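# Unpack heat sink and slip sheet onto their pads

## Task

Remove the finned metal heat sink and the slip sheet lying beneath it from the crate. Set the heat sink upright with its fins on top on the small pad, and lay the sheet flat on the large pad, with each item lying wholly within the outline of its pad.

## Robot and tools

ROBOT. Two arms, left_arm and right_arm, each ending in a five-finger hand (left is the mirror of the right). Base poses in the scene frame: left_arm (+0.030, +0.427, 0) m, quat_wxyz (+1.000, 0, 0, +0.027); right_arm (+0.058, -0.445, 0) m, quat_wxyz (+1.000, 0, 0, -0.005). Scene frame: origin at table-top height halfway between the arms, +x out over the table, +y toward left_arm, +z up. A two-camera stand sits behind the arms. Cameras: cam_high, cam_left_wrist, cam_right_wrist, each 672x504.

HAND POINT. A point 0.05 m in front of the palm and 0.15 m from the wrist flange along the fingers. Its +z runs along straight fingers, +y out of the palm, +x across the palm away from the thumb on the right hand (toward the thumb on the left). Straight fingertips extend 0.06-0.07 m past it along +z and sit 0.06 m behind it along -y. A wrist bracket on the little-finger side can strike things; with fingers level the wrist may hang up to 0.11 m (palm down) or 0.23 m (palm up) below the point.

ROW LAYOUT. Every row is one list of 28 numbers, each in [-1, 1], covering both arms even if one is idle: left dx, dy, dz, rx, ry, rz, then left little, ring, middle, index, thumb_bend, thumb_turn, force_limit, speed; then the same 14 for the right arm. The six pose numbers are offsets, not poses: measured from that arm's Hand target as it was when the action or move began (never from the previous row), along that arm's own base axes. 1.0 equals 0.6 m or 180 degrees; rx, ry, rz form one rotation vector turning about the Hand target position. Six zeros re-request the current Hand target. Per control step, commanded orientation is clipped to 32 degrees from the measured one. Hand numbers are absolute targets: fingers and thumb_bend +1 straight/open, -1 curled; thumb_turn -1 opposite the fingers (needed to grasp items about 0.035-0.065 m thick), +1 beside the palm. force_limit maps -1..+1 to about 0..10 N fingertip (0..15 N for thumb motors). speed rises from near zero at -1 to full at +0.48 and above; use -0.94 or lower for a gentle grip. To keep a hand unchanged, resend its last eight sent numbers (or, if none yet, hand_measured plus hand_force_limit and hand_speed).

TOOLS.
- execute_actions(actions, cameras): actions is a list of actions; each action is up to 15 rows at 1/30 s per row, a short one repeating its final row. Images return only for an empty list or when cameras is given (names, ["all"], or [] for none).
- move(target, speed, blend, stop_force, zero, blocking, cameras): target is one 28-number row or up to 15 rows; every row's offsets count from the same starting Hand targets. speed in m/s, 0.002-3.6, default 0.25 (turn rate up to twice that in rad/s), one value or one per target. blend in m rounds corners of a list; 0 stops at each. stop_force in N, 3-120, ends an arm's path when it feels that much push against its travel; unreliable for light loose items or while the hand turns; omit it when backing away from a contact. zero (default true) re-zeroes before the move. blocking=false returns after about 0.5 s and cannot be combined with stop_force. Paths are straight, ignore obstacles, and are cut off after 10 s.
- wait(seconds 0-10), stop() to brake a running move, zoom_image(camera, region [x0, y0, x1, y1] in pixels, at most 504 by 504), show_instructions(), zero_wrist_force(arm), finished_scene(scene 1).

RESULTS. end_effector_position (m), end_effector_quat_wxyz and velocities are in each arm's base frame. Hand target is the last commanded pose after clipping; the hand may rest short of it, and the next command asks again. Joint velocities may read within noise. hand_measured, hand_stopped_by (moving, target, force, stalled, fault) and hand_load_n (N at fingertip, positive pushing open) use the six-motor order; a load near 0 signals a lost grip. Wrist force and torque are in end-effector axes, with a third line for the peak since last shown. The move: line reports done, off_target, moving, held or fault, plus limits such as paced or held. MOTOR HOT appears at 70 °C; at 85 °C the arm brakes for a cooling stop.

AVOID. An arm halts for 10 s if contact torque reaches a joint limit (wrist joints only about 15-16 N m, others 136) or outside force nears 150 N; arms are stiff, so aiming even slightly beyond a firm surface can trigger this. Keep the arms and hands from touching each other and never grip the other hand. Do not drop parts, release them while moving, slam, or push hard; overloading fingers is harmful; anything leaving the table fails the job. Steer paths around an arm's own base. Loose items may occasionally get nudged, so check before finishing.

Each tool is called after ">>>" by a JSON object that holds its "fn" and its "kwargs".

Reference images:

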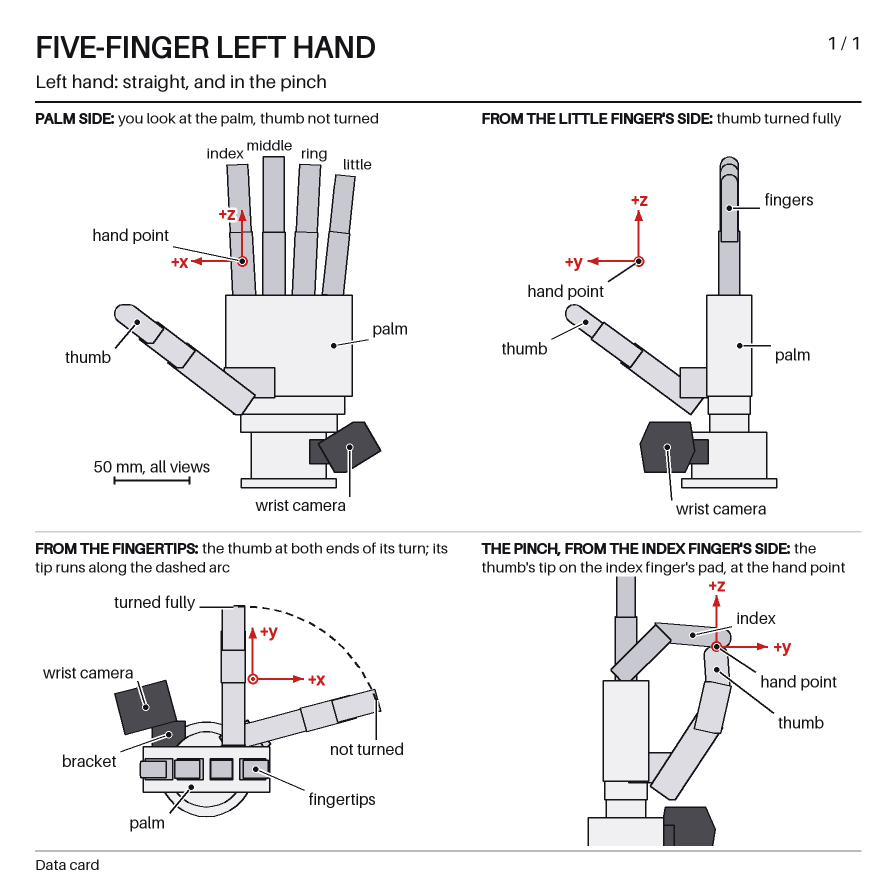

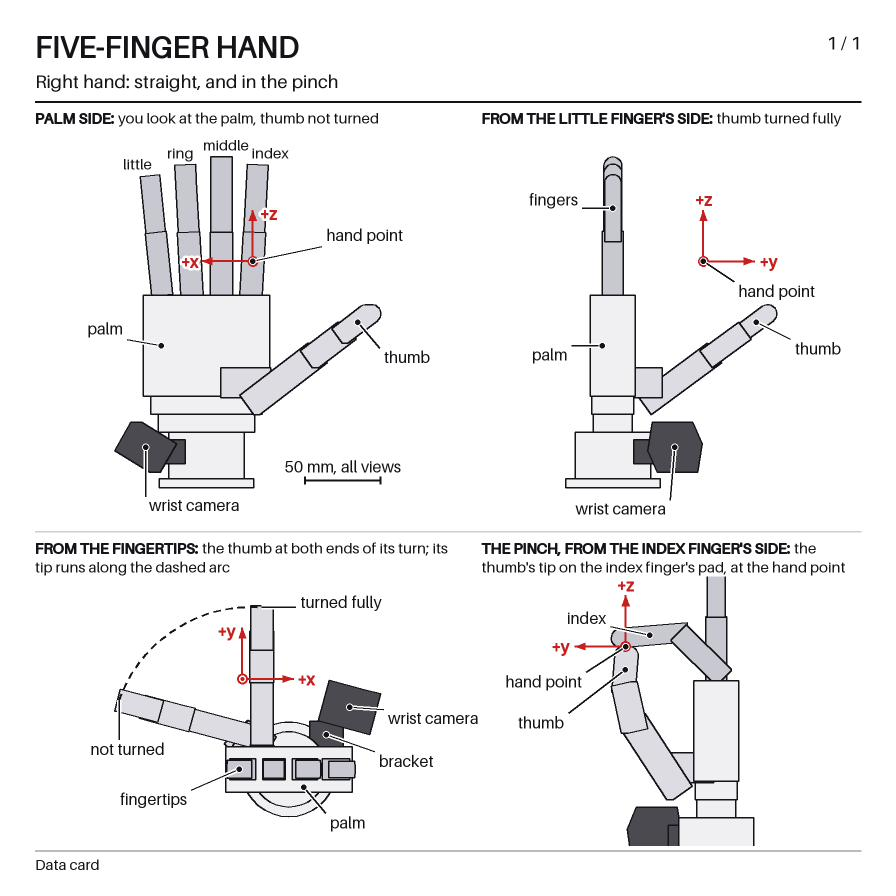

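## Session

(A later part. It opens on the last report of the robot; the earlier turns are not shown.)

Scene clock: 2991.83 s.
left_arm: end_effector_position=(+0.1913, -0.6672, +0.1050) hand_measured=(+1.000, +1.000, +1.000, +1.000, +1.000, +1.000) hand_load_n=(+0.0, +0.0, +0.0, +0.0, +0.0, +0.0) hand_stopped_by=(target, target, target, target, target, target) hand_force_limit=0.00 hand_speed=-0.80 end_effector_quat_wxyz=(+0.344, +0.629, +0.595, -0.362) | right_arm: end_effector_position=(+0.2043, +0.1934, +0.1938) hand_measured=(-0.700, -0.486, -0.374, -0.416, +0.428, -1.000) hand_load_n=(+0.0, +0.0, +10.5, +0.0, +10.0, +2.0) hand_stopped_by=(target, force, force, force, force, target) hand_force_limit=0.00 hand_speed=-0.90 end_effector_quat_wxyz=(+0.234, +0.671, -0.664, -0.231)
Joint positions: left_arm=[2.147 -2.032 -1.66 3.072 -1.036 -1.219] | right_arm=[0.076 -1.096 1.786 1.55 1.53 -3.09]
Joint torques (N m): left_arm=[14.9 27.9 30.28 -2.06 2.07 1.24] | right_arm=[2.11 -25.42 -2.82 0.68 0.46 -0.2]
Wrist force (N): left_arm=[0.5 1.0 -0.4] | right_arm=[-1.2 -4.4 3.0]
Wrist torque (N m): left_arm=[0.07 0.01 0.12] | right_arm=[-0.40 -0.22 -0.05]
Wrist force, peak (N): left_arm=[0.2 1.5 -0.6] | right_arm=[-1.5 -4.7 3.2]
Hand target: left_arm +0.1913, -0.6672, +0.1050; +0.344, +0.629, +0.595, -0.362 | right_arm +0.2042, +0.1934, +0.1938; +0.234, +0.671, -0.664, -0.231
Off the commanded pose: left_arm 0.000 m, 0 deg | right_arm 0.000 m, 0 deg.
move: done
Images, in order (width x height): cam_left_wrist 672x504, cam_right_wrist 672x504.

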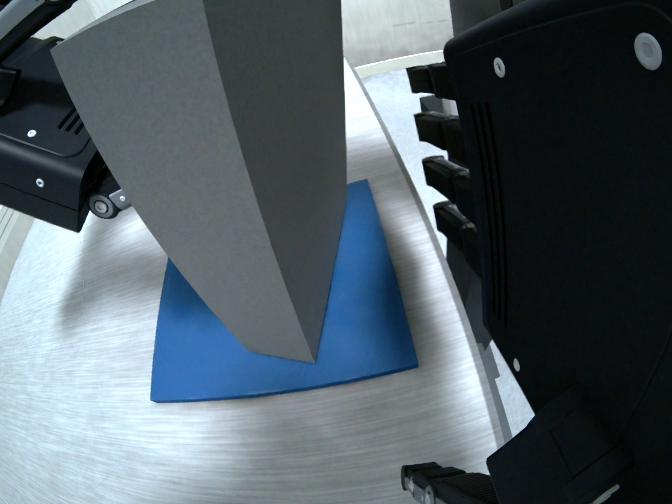

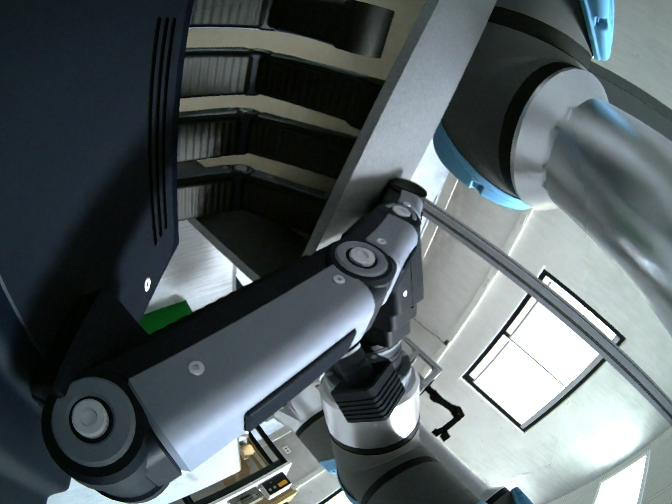

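>>> {"fn": "move", "kwargs": {"target": [[0.007,0.13,0,0,0,0,1,1,1,1,1,1,0,-0.8,0,0,0.0167,0,0,0,-0.7,-0.75,-0.75,-0.7,-0.2,-1,0,-0.9],[0.007,0.13,0,0,0,0,1,1,1,1,1,1,0,-0.8,0,0,0.0167,0.0092,0.0550,0.1107,-0.7,-0.75,-0.75,-0.7,-0.2,-1,0,-0.9]], "speed": 0.1, "cameras": ["all"]}}

>>> {"fn": "zoom_image", "kwargs": {"camera": "cam_left_wrist", "region": [100, 0, 480, 420]}}

Scene clock: 3151.93 s.
left_arm: end_effector_position=(+0.1956, -0.5892, +0.1050) hand_measured=(+1.000, +1.000, +1.000, +1.000, +1.000, +1.000) hand_load_n=(+0.0, +0.0, +0.0, +0.0, +0.0, +0.0) hand_stopped_by=(target, target, target, target, target, target) hand_force_limit=0.00 hand_speed=-0.80 end_effector_quat_wxyz=(+0.344, +0.629, +0.595, -0.362) | right_arm: end_effector_position=(+0.2043, +0.1934, +0.2039) hand_measured=(-0.700, -0.486, -0.374, -0.416, +0.428, -1.000) hand_load_n=(+0.0, +0.0, +9.0, +0.0, +11.0, +1.5) hand_stopped_by=(target, force, force, force, force, target) hand_force_limit=0.00 hand_speed=-0.90 end_effector_quat_wxyz=(+0.317, +0.757, -0.512, -0.254) end_effector_velocity=(+0.000, +0.001, -0.001) end_effector_angular_velocity=(-0.001, -0.008, -0.012)
Joint positions: left_arm=[2.263 -1.892 -1.879 3.104 -0.943 -1.136] | right_arm=[0.227 -0.959 1.681 1.684 1.625 -3.271]
Joint velocities: left_arm=[within noise] | right_arm=[-0.004 -0.004 0.002 -0.005 -0.004 0.008]
Joint torques (N m): left_arm=[-13.5 20.91 10.64 -2.39 1.6 1.02] | right_arm=[-5.42 -46.08 -3.41 0.95 -1.18 1.8]
Wrist force (N): left_arm=[0.0 0.8 -1.0] | right_arm=[-1.5 -4.9 2.4]
Wrist torque (N m): left_arm=[0.10 0.05 -0.04] | right_arm=[-0.38 -0.12 -0.12]
Wrist force, peak (N): left_arm=[0.8 0.6 -2.1] | right_arm=[-1.3 -5.2 2.6]
Hand target: left_arm +0.1955, -0.5892, +0.1050; +0.344, +0.629, +0.595, -0.362 | right_arm +0.2042, +0.1934, +0.2038; +0.317, +0.757, -0.513, -0.254
Off the commanded pose: left_arm 0.000 m, 0 deg | right_arm 0.000 m, 0 deg.
move: done

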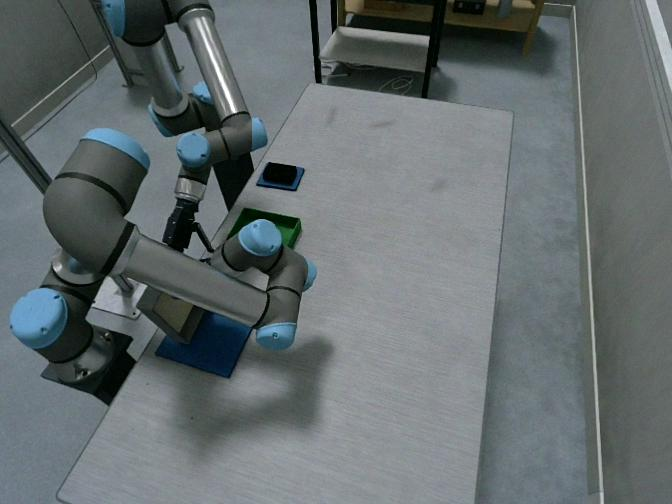

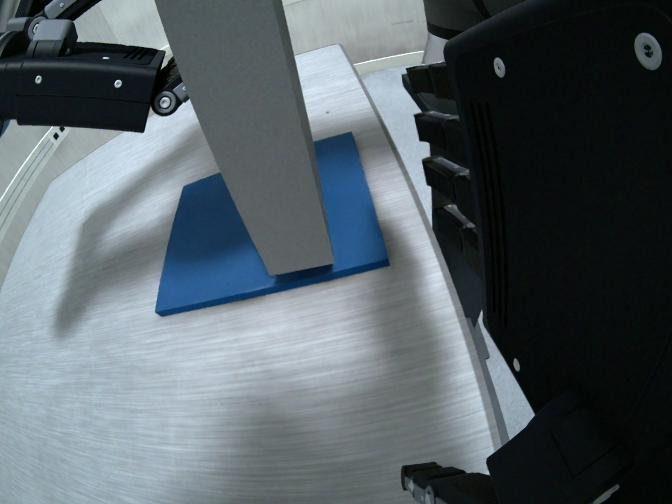

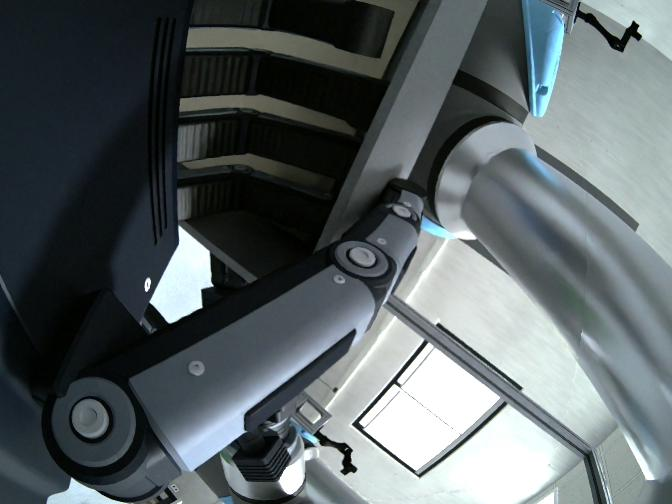

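Scaled by 1.200 from the camera's 672x504 image, which has a finer 960x720 frame.

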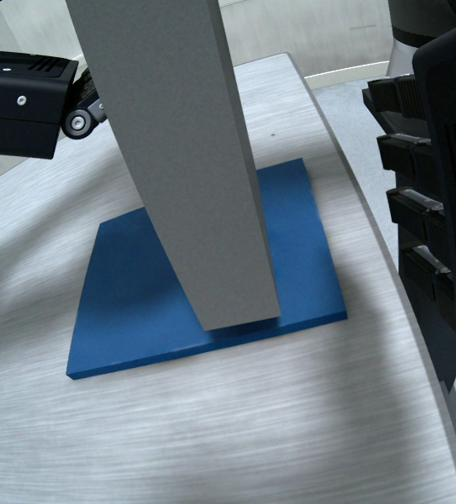

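>>> {"fn": "zoom_image", "kwargs": {"camera": "cam_high", "region": [120, 250, 280, 390]}}

Scaled by 3.150.

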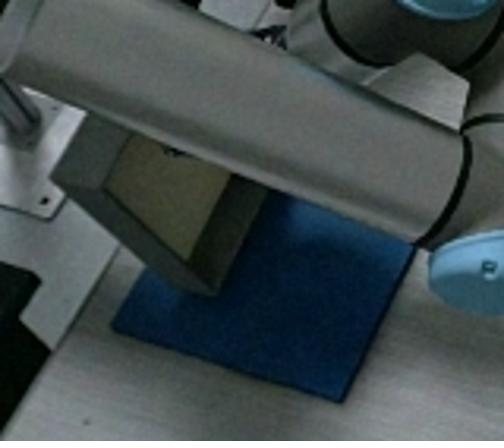

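>>> {"fn": "zoom_image", "kwargs": {"camera": "cam_high", "region": [130, 275, 215, 350]}}

Scaled by 5.929.

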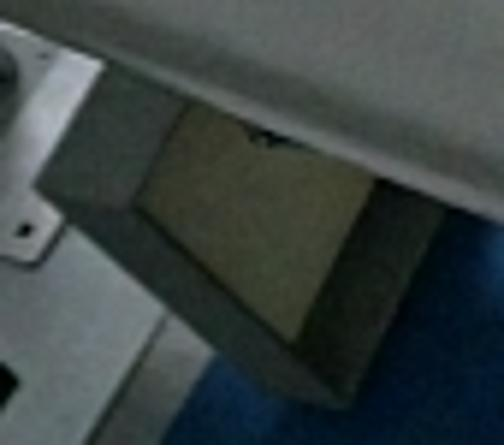

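>>> {"fn": "move", "kwargs": {"target": [0,0,0,0,0,0,1,1,1,1,1,1,0,-0.8,-0.0195,-0.0502,0,-0.0003,0.0333,0,-0.7,-0.75,-0.75,-0.7,-0.2,-1,0,-0.9], "speed": 0.06, "cameras": ["all"]}}

>>> {"fn": "zoom_image", "kwargs": {"camera": "cam_high", "region": [120, 275, 215, 355]}}

>>> {"fn": "zoom_image", "kwargs": {"camera": "cam_left_wrist", "region": [100, 0, 480, 420]}}

Scene clock: 3240.97 s.
left_arm: end_effector_position=(+0.1955, -0.5892, +0.1050) hand_measured=(+1.000, +1.000, +1.000, +1.000, +1.000, +1.000) hand_load_n=(+0.0, +0.0, +0.0, +0.0, +0.0, +0.0) hand_stopped_by=(target, target, target, target, target, target) hand_force_limit=0.00 hand_speed=-0.80 end_effector_quat_wxyz=(+0.344, +0.629, +0.595, -0.362) | right_arm: end_effector_position=(+0.1925, +0.1632, +0.2038) hand_measured=(-0.700, -0.486, -0.374, -0.416, +0.428, -1.000) hand_load_n=(+0.0, +0.0, +8.0, +0.5, +11.0, +2.0) hand_stopped_by=(target, force, force, force, force, target) hand_force_limit=0.00 hand_speed=-0.90 end_effector_quat_wxyz=(+0.344, +0.742, -0.495, -0.293)
Joint positions: left_arm=[2.263 -1.892 -1.879 3.104 -0.943 -1.136] | right_arm=[0.164 -0.947 1.766 1.685 1.662 -3.326]
Joint torques (N m): left_arm=[-13.66 20.6 6.39 -2.38 1.45 0.1] | right_arm=[6.73 -43.91 -22.78 1.29 -1.26 1.84]
Wrist force (N): left_arm=[0.0 0.6 -1.4] | right_arm=[-1.2 -5.0 2.2]
Wrist torque (N m): left_arm=[0.09 0.03 -0.03] | right_arm=[-0.39 -0.11 -0.10]
Wrist force, peak (N): left_arm=[0.1 1.2 -1.0] | right_arm=[-1.5 -5.1 2.7]
Hand target: left_arm +0.1955, -0.5892, +0.1050; +0.344, +0.629, +0.595, -0.362 | right_arm +0.1925, +0.1633, +0.2038; +0.344, +0.742, -0.495, -0.293
Off the commanded pose: left_arm 0.000 m, 0 deg | right_arm 0.000 m, 0 deg.
move: done

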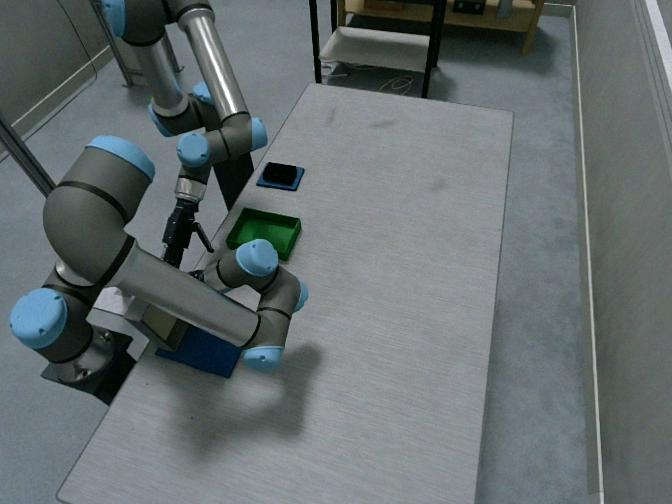

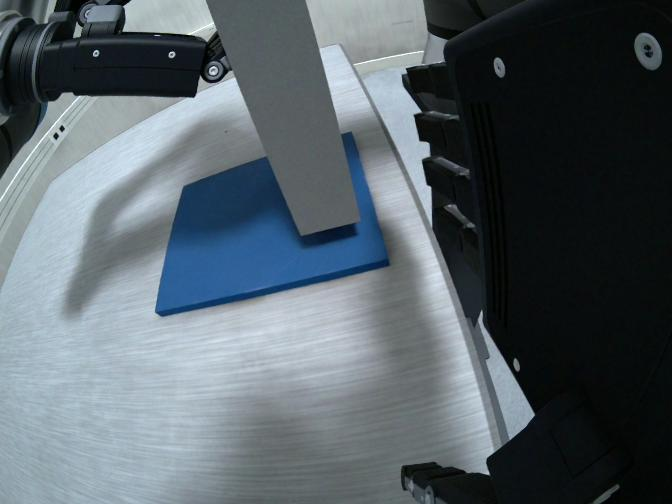

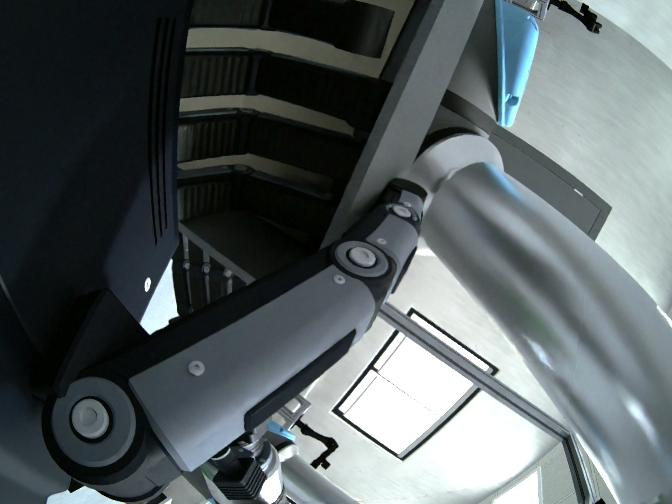

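Scaled by 5.305.

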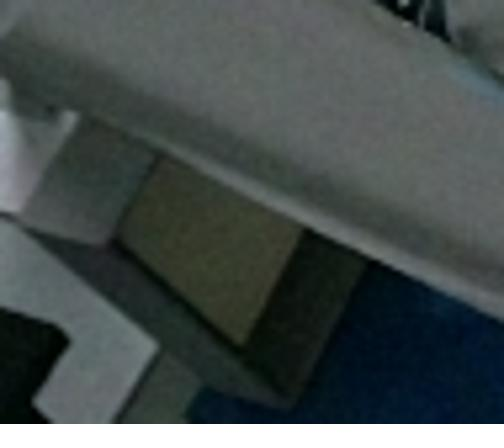

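Scaled by 1.200 from the camera's 672x504 image, which has a finer 960x720 frame.

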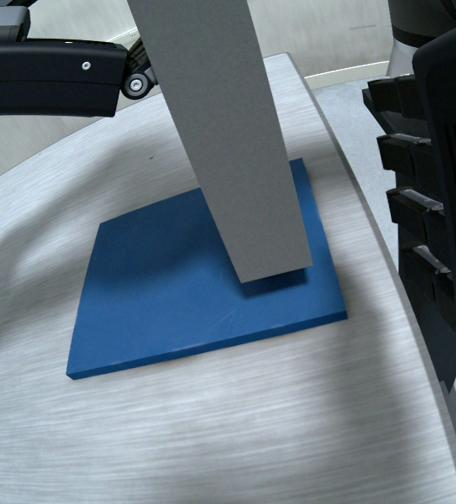

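>>> {"fn": "move", "kwargs": {"target": [0,0,0,0,0,0,1,1,1,1,1,1,0,-0.8,0,0,-0.05,0,0,0,-0.7,-0.75,-0.75,-0.7,-0.2,-1,0,-0.9], "speed": 0.02, "stop_force": 4, "cameras": ["all"]}}

>>> {"fn": "zoom_image", "kwargs": {"camera": "cam_high", "region": [120, 275, 215, 355]}}

>>> {"fn": "zoom_image", "kwargs": {"camera": "cam_left_wrist", "region": [200, 0, 440, 300]}}

Scene clock: 3266.30 s.
left_arm: end_effector_position=(+0.1955, -0.5892, +0.1050) hand_measured=(+1.000, +1.000, +1.000, +1.000, +1.000, +1.000) hand_load_n=(-0.5, +0.0, +0.0, +0.0, +0.0, +0.0) hand_stopped_by=(target, target, target, target, target, target) hand_force_limit=0.00 hand_speed=-0.80 end_effector_quat_wxyz=(+0.344, +0.629, +0.595, -0.362) | right_arm: end_effector_position=(+0.1925, +0.1633, +0.1820) hand_measured=(-0.700, -0.486, -0.374, -0.416, +0.428, -1.000) hand_load_n=(+0.0, +0.0, +5.0, +0.0, +11.0, +4.0) hand_stopped_by=(target, force, force, force, force, target) hand_force_limit=0.00 hand_speed=-0.90 end_effector_quat_wxyz=(+0.344, +0.742, -0.495, -0.293)
Joint positions: left_arm=[2.263 -1.892 -1.879 3.104 -0.943 -1.136] | right_arm=[0.164 -0.908 1.772 1.64 1.662 -3.326]
Joint torques (N m): left_arm=[-13.59 20.2 6.45 -2.28 1.16 -0.97] | right_arm=[6.2 -41.65 -21.39 3.7 -1.02 1.71]
Wrist force (N): left_arm=[0.0 0.8 -0.9] | right_arm=[-1.0 -1.4 -0.1]
Wrist torque (N m): left_arm=[0.10 0.05 -0.04] | right_arm=[-0.27 -0.10 0.06]
Wrist force, peak (N): left_arm=[-0.1 0.9 -1.2] | right_arm=[-1.8 4.4 -3.5]
Hand target: left_arm +0.1955, -0.5892, +0.1050; +0.344, +0.629, +0.595, -0.362 | right_arm +0.1925, +0.1633, +0.1820; +0.344, +0.742, -0.495, -0.293 (not the last commanded pose)
Off the commanded pose: left_arm 0.000 m, 0 deg | right_arm 0.008 m, 0 deg.
move: contact (right_arm)

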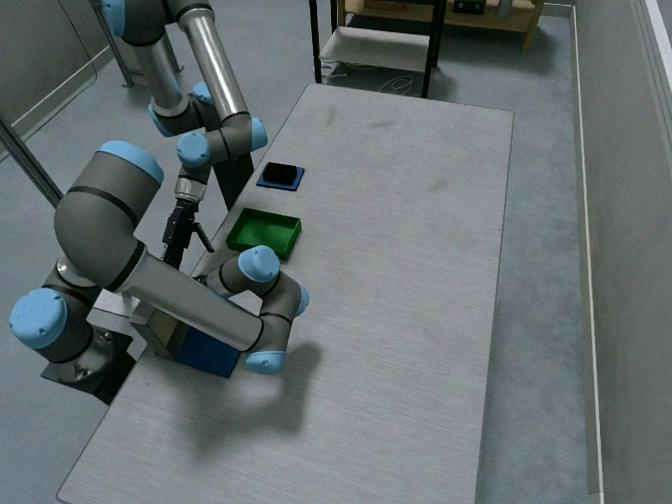

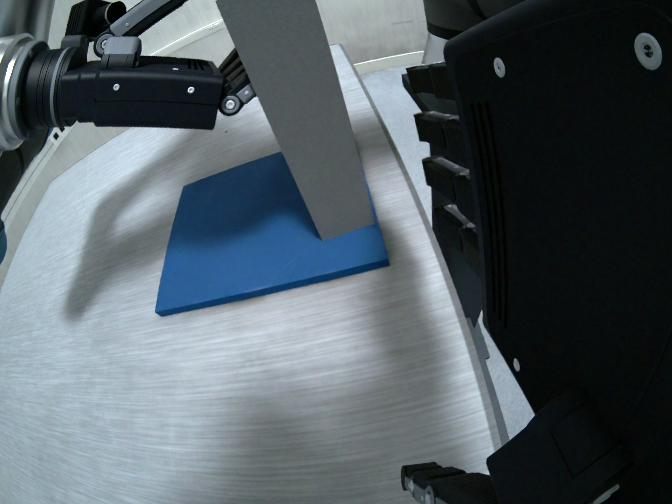

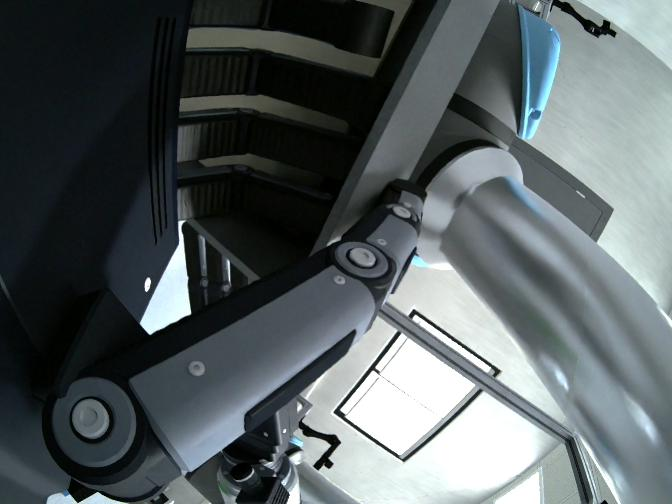

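Scaled by 5.305.

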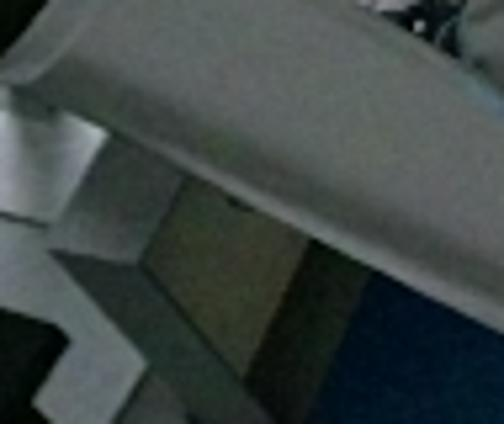

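Scaled by 1.680 from the camera's 672x504 image, which has a finer 960x720 frame.

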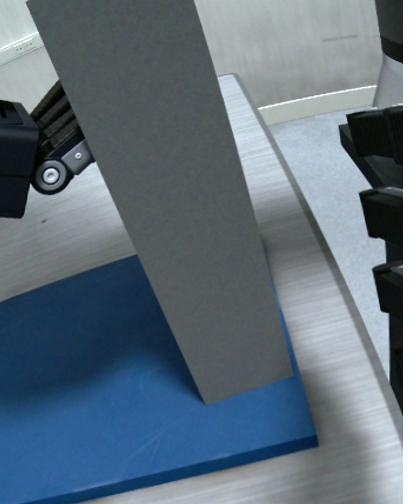

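>>> {"fn": "zoom_image", "kwargs": {"camera": "cam_high", "region": [120, 290, 220, 380]}}

Scaled by 5.040.

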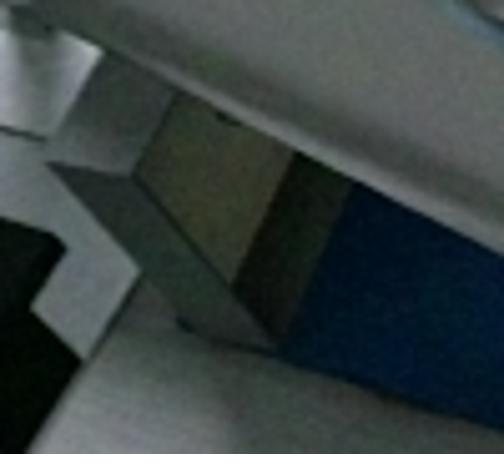

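>>> {"fn": "move", "kwargs": {"target": [[0,0,0,0,0,0,1,1,1,1,1,1,0,-0.8,0,0,0.0167,0,0,0,-0.7,-0.75,-0.75,-0.7,-0.2,-1,0,-0.9],[0,0,0,0,0,0,1,1,1,1,1,1,0,-0.8,0,0,0.0167,0.0206,-0.0111,0,-0.7,-0.75,-0.75,-0.7,-0.2,-1,0,-0.9]], "speed": 0.05}}

>>> {"fn": "move", "kwargs": {"target": [0,0,0,0,0,0,1,1,1,1,1,1,0,-0.8,0,0,-0.03,0,0,0,-0.7,-0.75,-0.75,-0.7,-0.2,-1,0,-0.9], "speed": 0.015, "stop_force": 4, "cameras": ["all"]}}

>>> {"fn": "zoom_image", "kwargs": {"camera": "cam_high", "region": [120, 290, 220, 380]}}

>>> {"fn": "zoom_image", "kwargs": {"camera": "cam_left_wrist", "region": [200, 0, 440, 300]}}

Scene clock: 3299.90 s.
left_arm: end_effector_position=(+0.1955, -0.5892, +0.1050) hand_measured=(+1.000, +1.000, +1.000, +1.000, +1.000, +1.000) hand_load_n=(+0.0, +0.0, +0.0, +0.0, +0.0, +0.0) hand_stopped_by=(target, target, target, target, target, target) hand_force_limit=0.00 hand_speed=-0.80 end_effector_quat_wxyz=(+0.344, +0.629, +0.595, -0.362) | right_arm: end_effector_position=(+0.1925, +0.1633, +0.1919) hand_measured=(-0.700, -0.486, -0.374, -0.416, +0.428, -1.000) hand_load_n=(+0.0, +0.0, +6.5, +0.0, +11.0, +2.5) hand_stopped_by=(target, force, force, force, force, target) hand_force_limit=0.00 hand_speed=-0.90 end_effector_quat_wxyz=(+0.310, +0.758, -0.492, -0.296) end_effector_velocity=(+0.000, +0.000, +0.000) end_effector_angular_velocity=(-0.006, +0.002, +0.001)
Joint positions: left_arm=[2.263 -1.892 -1.879 3.104 -0.943 -1.136] | right_arm=[0.15 -0.955 1.773 1.636 1.636 -3.381]
Joint velocities: left_arm=[within noise] | right_arm=[0.002 0.002 0 0.002 0.003 0.005]
Joint torques (N m): left_arm=[-14.1 20.99 6.06 -2.15 0.94 -0.85] | right_arm=[5.81 -28.4 -3.87 4.39 1.09 1.85]
Wrist force (N): left_arm=[0.3 0.7 -1.0] | right_arm=[-1.3 -4.7 2.3]
Wrist torque (N m): left_arm=[0.10 0.00 -0.01] | right_arm=[-0.39 -0.11 -0.12]
Wrist force, peak (N): left_arm=[0.1 1.1 -1.1] | right_arm=[-1.3 -4.9 2.4]
Hand target: left_arm +0.1955, -0.5892, +0.1050; +0.344, +0.629, +0.595, -0.362 | right_arm +0.1925, +0.1633, +0.1920; +0.311, +0.758, -0.492, -0.296
Off the commanded pose: left_arm 0.000 m, 0 deg | right_arm 0.000 m, 0 deg.
move: done

Scene clock: 3301.47 s.
left_arm: end_effector_position=(+0.1955, -0.5892, +0.1050) hand_measured=(+1.000, +1.000, +1.000, +1.000, +1.000, +1.000) hand_load_n=(+0.0, +0.0, +0.0, +0.0, +0.0, +0.0) hand_stopped_by=(target, target, target, target, target, target) hand_force_limit=0.00 hand_speed=-0.80 end_effector_quat_wxyz=(+0.344, +0.629, +0.595, -0.362) | right_arm: end_effector_position=(+0.1925, +0.1633, +0.1831) hand_measured=(-0.700, -0.486, -0.374, -0.416, +0.428, -1.000) hand_load_n=(+0.0, +0.0, +5.5, +3.5, +11.0, +4.5) hand_stopped_by=(target, force, force, force, force, target) hand_force_limit=0.00 hand_speed=-0.90 end_effector_quat_wxyz=(+0.311, +0.758, -0.492, -0.296)
Joint positions: left_arm=[2.263 -1.892 -1.879 3.104 -0.943 -1.136] | right_arm=[0.15 -0.939 1.776 1.618 1.636 -3.38]
Joint torques (N m): left_arm=[-13.42 21.18 6.2 -2.16 0.84 -1.06] | right_arm=[6.05 -45.08 -21.73 4.57 1.13 1.74]
Wrist force (N): left_arm=[0.1 0.7 -0.9] | right_arm=[-1.0 -3.1 1.6]
Wrist torque (N m): left_arm=[0.09 0.04 -0.04] | right_arm=[-0.35 -0.03 0.05]
Wrist force, peak (N): left_arm=[0.3 1.0 -1.0] | right_arm=[-1.2 -4.4 2.3]
Hand target: left_arm +0.1955, -0.5892, +0.1050; +0.344, +0.629, +0.595, -0.362 | right_arm +0.1925, +0.1633, +0.1831; +0.311, +0.758, -0.492, -0.296 (not the last commanded pose)
Off the commanded pose: left_arm 0.000 m, 0 deg | right_arm 0.009 m, 0 deg.
move: contact (right_arm)

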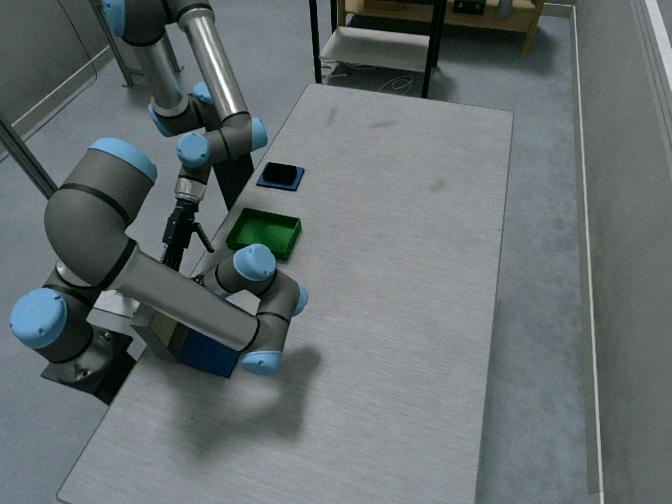

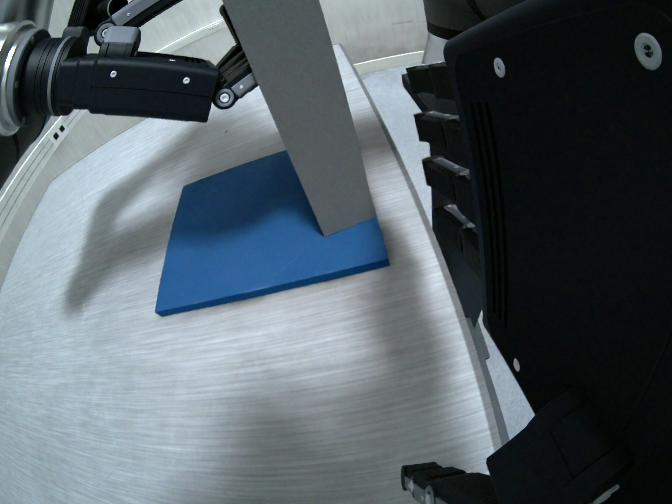

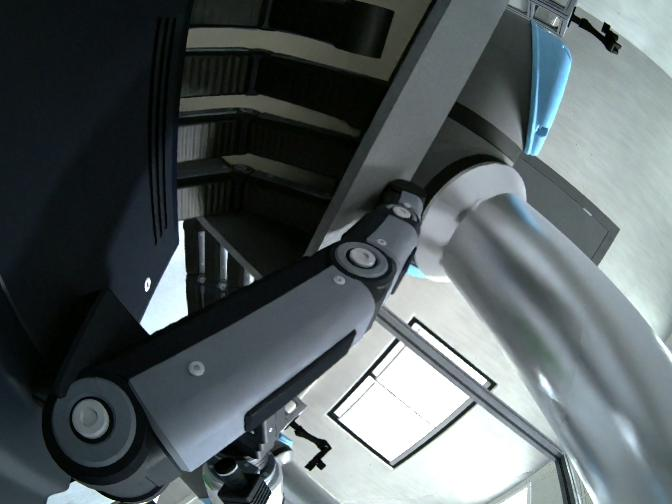

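Scaled by 5.040.

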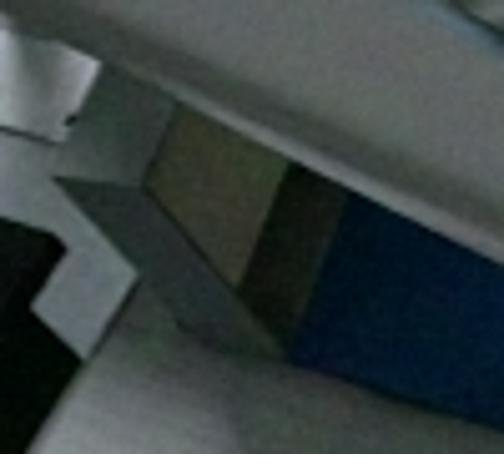

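Scaled by 1.680 from the camera's 672x504 image, which has a finer 960x720 frame.

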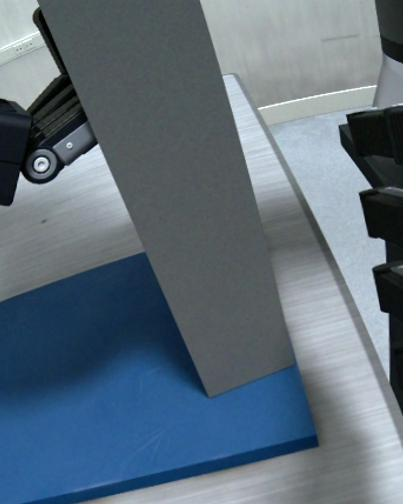

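>>> {"fn": "move", "kwargs": {"target": [[0,0,0,0,0,0,1,1,1,1,1,1,0,-0.8,0,0,0.02,0,0,0,-0.7,-0.75,-0.75,-0.7,-0.2,-1,0,-0.9],[0,0,0,0,0,0,1,1,1,1,1,1,0,-0.8,0.011,0.030,0.02,0.0111,-0.008,-0.05,-0.7,-0.75,-0.75,-0.7,-0.2,-1,0,-0.9]], "speed": 0.05, "cameras": ["all"]}}

>>> {"fn": "zoom_image", "kwargs": {"camera": "cam_high", "region": [120, 290, 220, 380]}}

>>> {"fn": "zoom_image", "kwargs": {"camera": "cam_left_wrist", "region": [200, 0, 440, 300]}}

Scene clock: 3336.47 s.
left_arm: end_effector_position=(+0.1955, -0.5892, +0.1050) hand_measured=(+1.000, +1.000, +1.000, +1.000, +1.000, +1.000) hand_load_n=(+0.0, +0.0, +0.0, +0.0, +0.0, +0.0) hand_stopped_by=(target, target, target, target, target, target) hand_force_limit=0.00 hand_speed=-0.80 end_effector_quat_wxyz=(+0.344, +0.629, +0.595, -0.362) | right_arm: end_effector_position=(+0.1991, +0.1814, +0.1951) hand_measured=(-0.700, -0.486, -0.374, -0.416, +0.428, -1.000) hand_load_n=(+0.0, +0.0, +6.5, +0.0, +10.5, +3.0) hand_stopped_by=(target, force, force, force, force, target) hand_force_limit=0.00 hand_speed=-0.90 end_effector_quat_wxyz=(+0.267, +0.726, -0.548, -0.318) end_effector_velocity=(+0.000, -0.001, +0.000) end_effector_angular_velocity=(-0.004, +0.000, +0.005)
Joint positions: left_arm=[2.263 -1.892 -1.879 3.104 -0.943 -1.136] | right_arm=[0.099 -0.976 1.773 1.63 1.535 -3.336]
Joint velocities: left_arm=[within noise] | right_arm=[0.001 0 0 0.001 0.005 0]
Joint torques (N m): left_arm=[-13.71 21.07 6.23 -2.15 0.45 -0.86] | right_arm=[5.8 -35.84 -3.54 1.86 1.07 -1.04]
Wrist force (N): left_arm=[-0.2 0.9 -1.0] | right_arm=[-1.0 -4.5 2.3]
Wrist torque (N m): left_arm=[0.11 0.08 -0.05] | right_arm=[-0.34 -0.14 -0.22]
Wrist force, peak (N): left_arm=[0.3 1.0 -1.3] | right_arm=[-1.1 -4.8 2.4]
Hand target: left_arm +0.1955, -0.5892, +0.1050; +0.344, +0.629, +0.595, -0.362 | right_arm +0.1991, +0.1813, +0.1951; +0.267, +0.726, -0.548, -0.318
Off the commanded pose: left_arm 0.000 m, 0 deg | right_arm 0.000 m, 0 deg.
move: done

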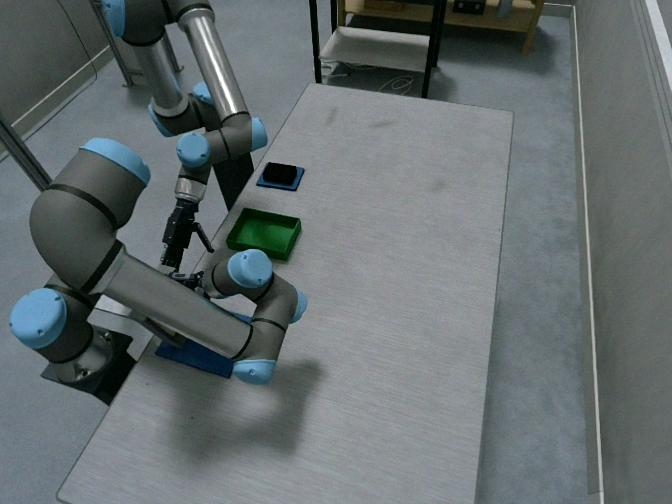

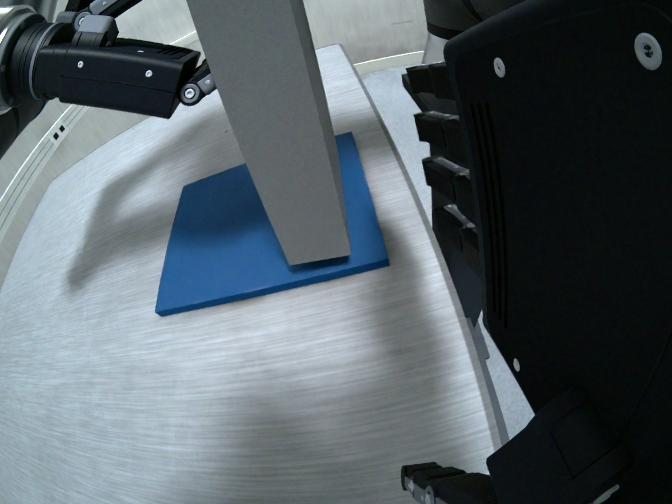

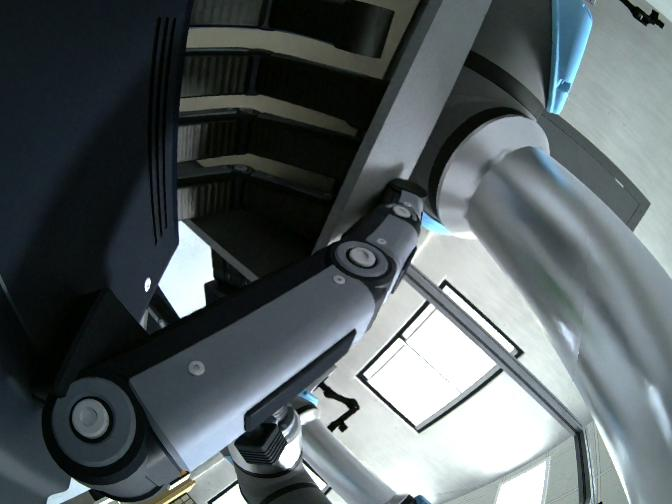

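Scaled by 5.040.

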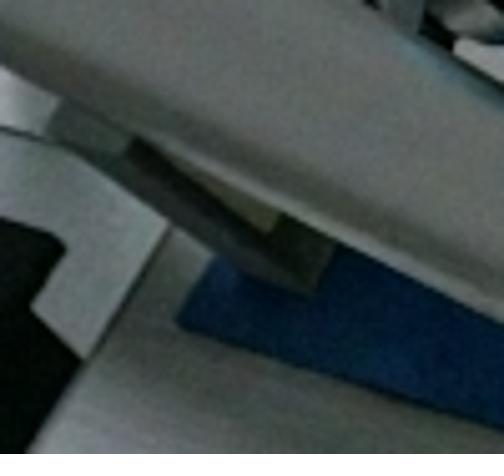

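Scaled by 1.680 from the camera's 672x504 image, which has a finer 960x720 frame.

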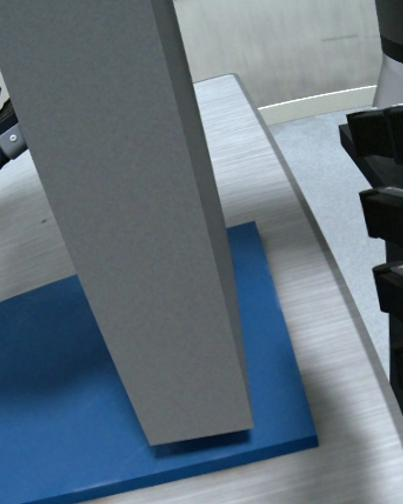

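>>> {"fn": "move", "kwargs": {"target": [0,0,0,0,0,0,1,1,1,1,1,1,0,-0.8,0,0,0,-0.0194,0,0.0167,-0.7,-0.75,-0.75,-0.7,-0.2,-1,0,-0.9], "speed": 0.05}}

>>> {"fn": "move", "kwargs": {"target": [0,0,0,0,0,0,1,1,1,1,1,1,0,-0.8,0,0,-0.04,0,0,0,-0.7,-0.75,-0.75,-0.7,-0.2,-1,0,-0.9], "speed": 0.01, "stop_force": 5, "cameras": ["all"]}}

>>> {"fn": "zoom_image", "kwargs": {"camera": "cam_high", "region": [120, 290, 220, 380]}}

>>> {"fn": "zoom_image", "kwargs": {"camera": "cam_left_wrist", "region": [200, 0, 440, 300]}}

Scene clock: 3373.70 s.
left_arm: end_effector_position=(+0.1955, -0.5892, +0.1050) hand_measured=(+1.000, +1.000, +1.000, +1.000, +1.000, +1.000) hand_load_n=(+0.0, +0.0, +0.0, +0.0, +0.0, +0.0) hand_stopped_by=(target, target, target, target, target, target) hand_force_limit=0.00 hand_speed=-0.80 end_effector_quat_wxyz=(+0.344, +0.629, +0.595, -0.362) | right_arm: end_effector_position=(+0.1992, +0.1813, +0.1951) hand_measured=(-0.700, -0.486, -0.374, -0.416, +0.428, -1.000) hand_load_n=(+0.0, +0.0, +6.5, +0.0, +11.5, +2.5) hand_stopped_by=(target, force, force, force, force, target) hand_force_limit=0.00 hand_speed=-0.90 end_effector_quat_wxyz=(+0.297, +0.732, -0.538, -0.294) end_effector_velocity=(+0.001, +0.000, +0.000) end_effector_angular_velocity=(+0.006, +0.001, -0.004)
Joint positions: left_arm=[2.263 -1.892 -1.879 3.104 -0.943 -1.136] | right_arm=[0.141 -0.963 1.75 1.646 1.583 -3.297]
Joint velocities: left_arm=[within noise] | right_arm=[-0.003 0 0 0 -0.005 -0.004]
Joint torques (N m): left_arm=[-14.04 21.63 6.18 -1.93 0.17 -0.91] | right_arm=[-5.92 -42.01 -6.56 2.83 -1.15 -1.97]
Wrist force (N): left_arm=[0.2 0.9 -1.3] | right_arm=[-1.2 -4.7 2.4]
Wrist torque (N m): left_arm=[0.13 0.02 -0.03] | right_arm=[-0.36 -0.14 -0.25]
Wrist force, peak (N): left_arm=[0.2 0.9 -1.3] | right_arm=[-1.3 -4.8 2.4]
Hand target: left_arm +0.1955, -0.5892, +0.1050; +0.344, +0.629, +0.595, -0.362 | right_arm +0.1991, +0.1813, +0.1951; +0.297, +0.732, -0.538, -0.294
Off the commanded pose: left_arm 0.000 m, 0 deg | right_arm 0.000 m, 0 deg.
move: done

Scene clock: 3375.83 s.
left_arm: end_effector_position=(+0.1955, -0.5892, +0.1050) hand_measured=(+1.000, +1.000, +1.000, +1.000, +1.000, +1.000) hand_load_n=(+0.0, +0.0, +0.0, +0.0, +0.0, +0.0) hand_stopped_by=(target, target, target, target, target, target) hand_force_limit=0.00 hand_speed=-0.80 end_effector_quat_wxyz=(+0.344, +0.629, +0.595, -0.362) | right_arm: end_effector_position=(+0.1991, +0.1813, +0.1821) hand_measured=(-0.700, -0.486, -0.374, -0.416, +0.428, -1.000) hand_load_n=(+0.0, +0.0, +4.5, +3.0, +12.0, +5.5) hand_stopped_by=(target, force, force, force, force, target) hand_force_limit=0.00 hand_speed=-0.90 end_effector_quat_wxyz=(+0.297, +0.732, -0.538, -0.294)
Joint positions: left_arm=[2.263 -1.892 -1.879 3.104 -0.943 -1.136] | right_arm=[0.141 -0.941 1.755 1.619 1.582 -3.297]
Joint torques (N m): left_arm=[-13.62 20.78 6.27 -1.88 -0.08 -0.77] | right_arm=[-5.49 -44.97 -22.39 3.06 -1.15 -1.97]
Wrist force (N): left_arm=[0.3 1.0 -1.1] | right_arm=[-2.6 -0.5 -1.1]
Wrist torque (N m): left_arm=[0.14 0.01 -0.02] | right_arm=[-0.36 0.02 -0.04]
Wrist force, peak (N): left_arm=[0.1 1.1 -1.1] | right_arm=[-1.1 -4.7 2.6]
Hand target: left_arm +0.1955, -0.5892, +0.1050; +0.344, +0.629, +0.595, -0.362 | right_arm +0.1991, +0.1813, +0.1821; +0.297, +0.732, -0.538, -0.294 (not the last commanded pose)
Off the commanded pose: left_arm 0.000 m, 0 deg | right_arm 0.011 m, 0 deg.
move: contact (right_arm)

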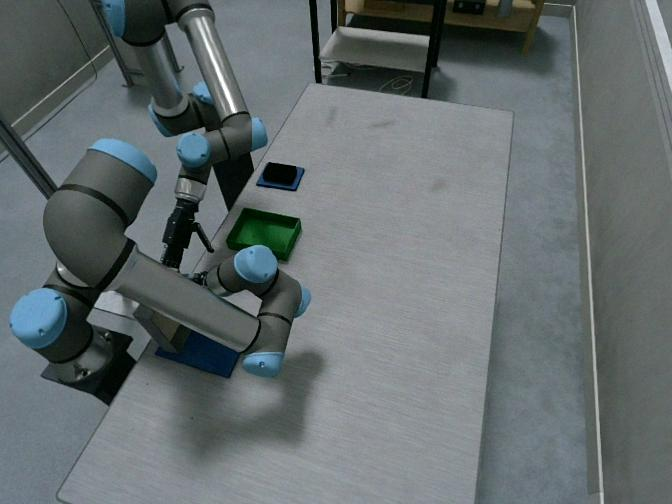

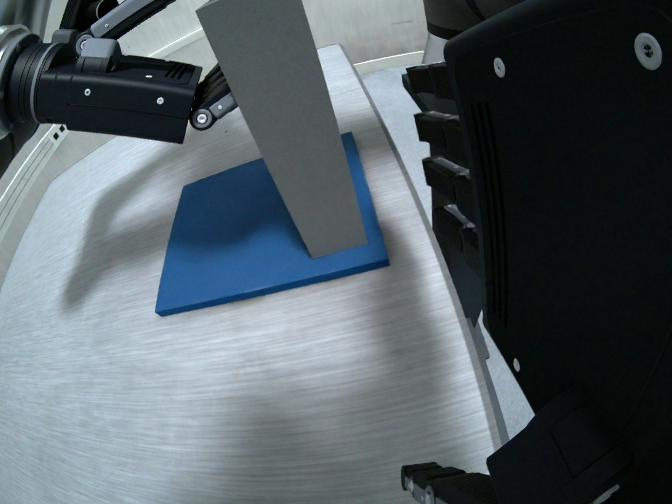

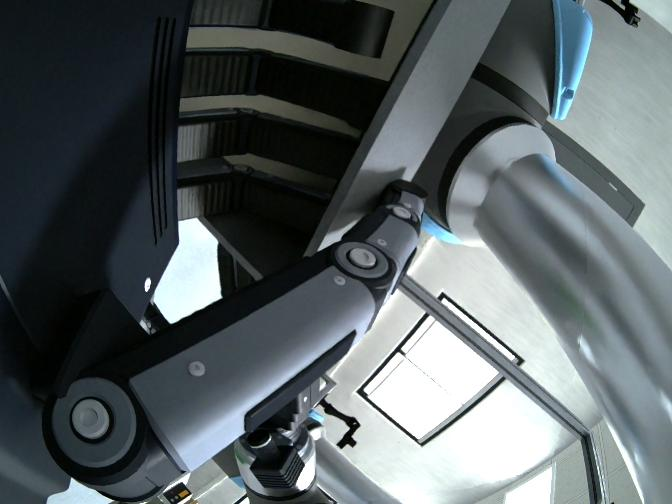

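Scaled by 5.040.

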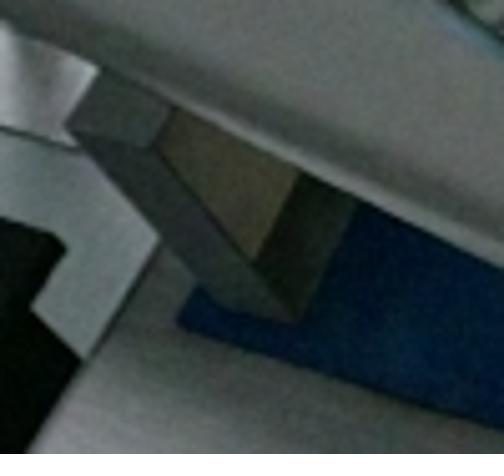

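Scaled by 1.680 from the camera's 672x504 image, which has a finer 960x720 frame.

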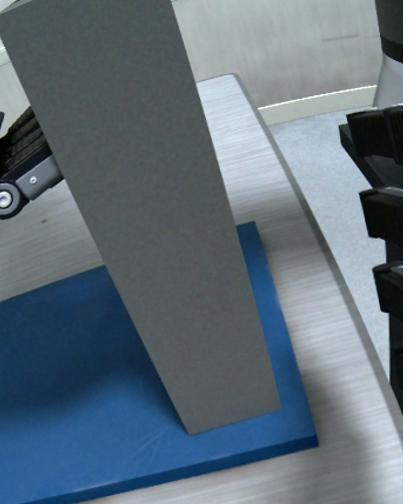

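>>> {"fn": "zoom_image", "kwargs": {"camera": "cam_high", "region": [150, 180, 250, 280]}}

Scaled by 5.040.

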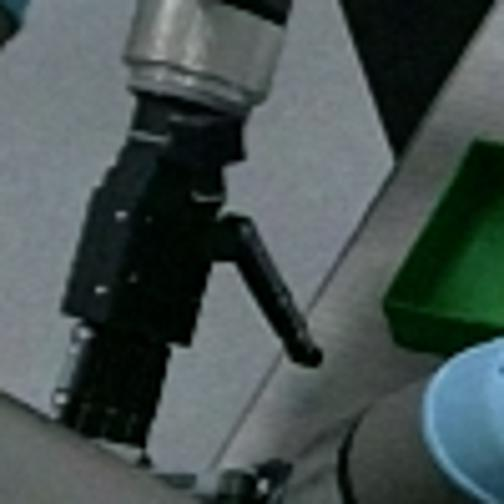

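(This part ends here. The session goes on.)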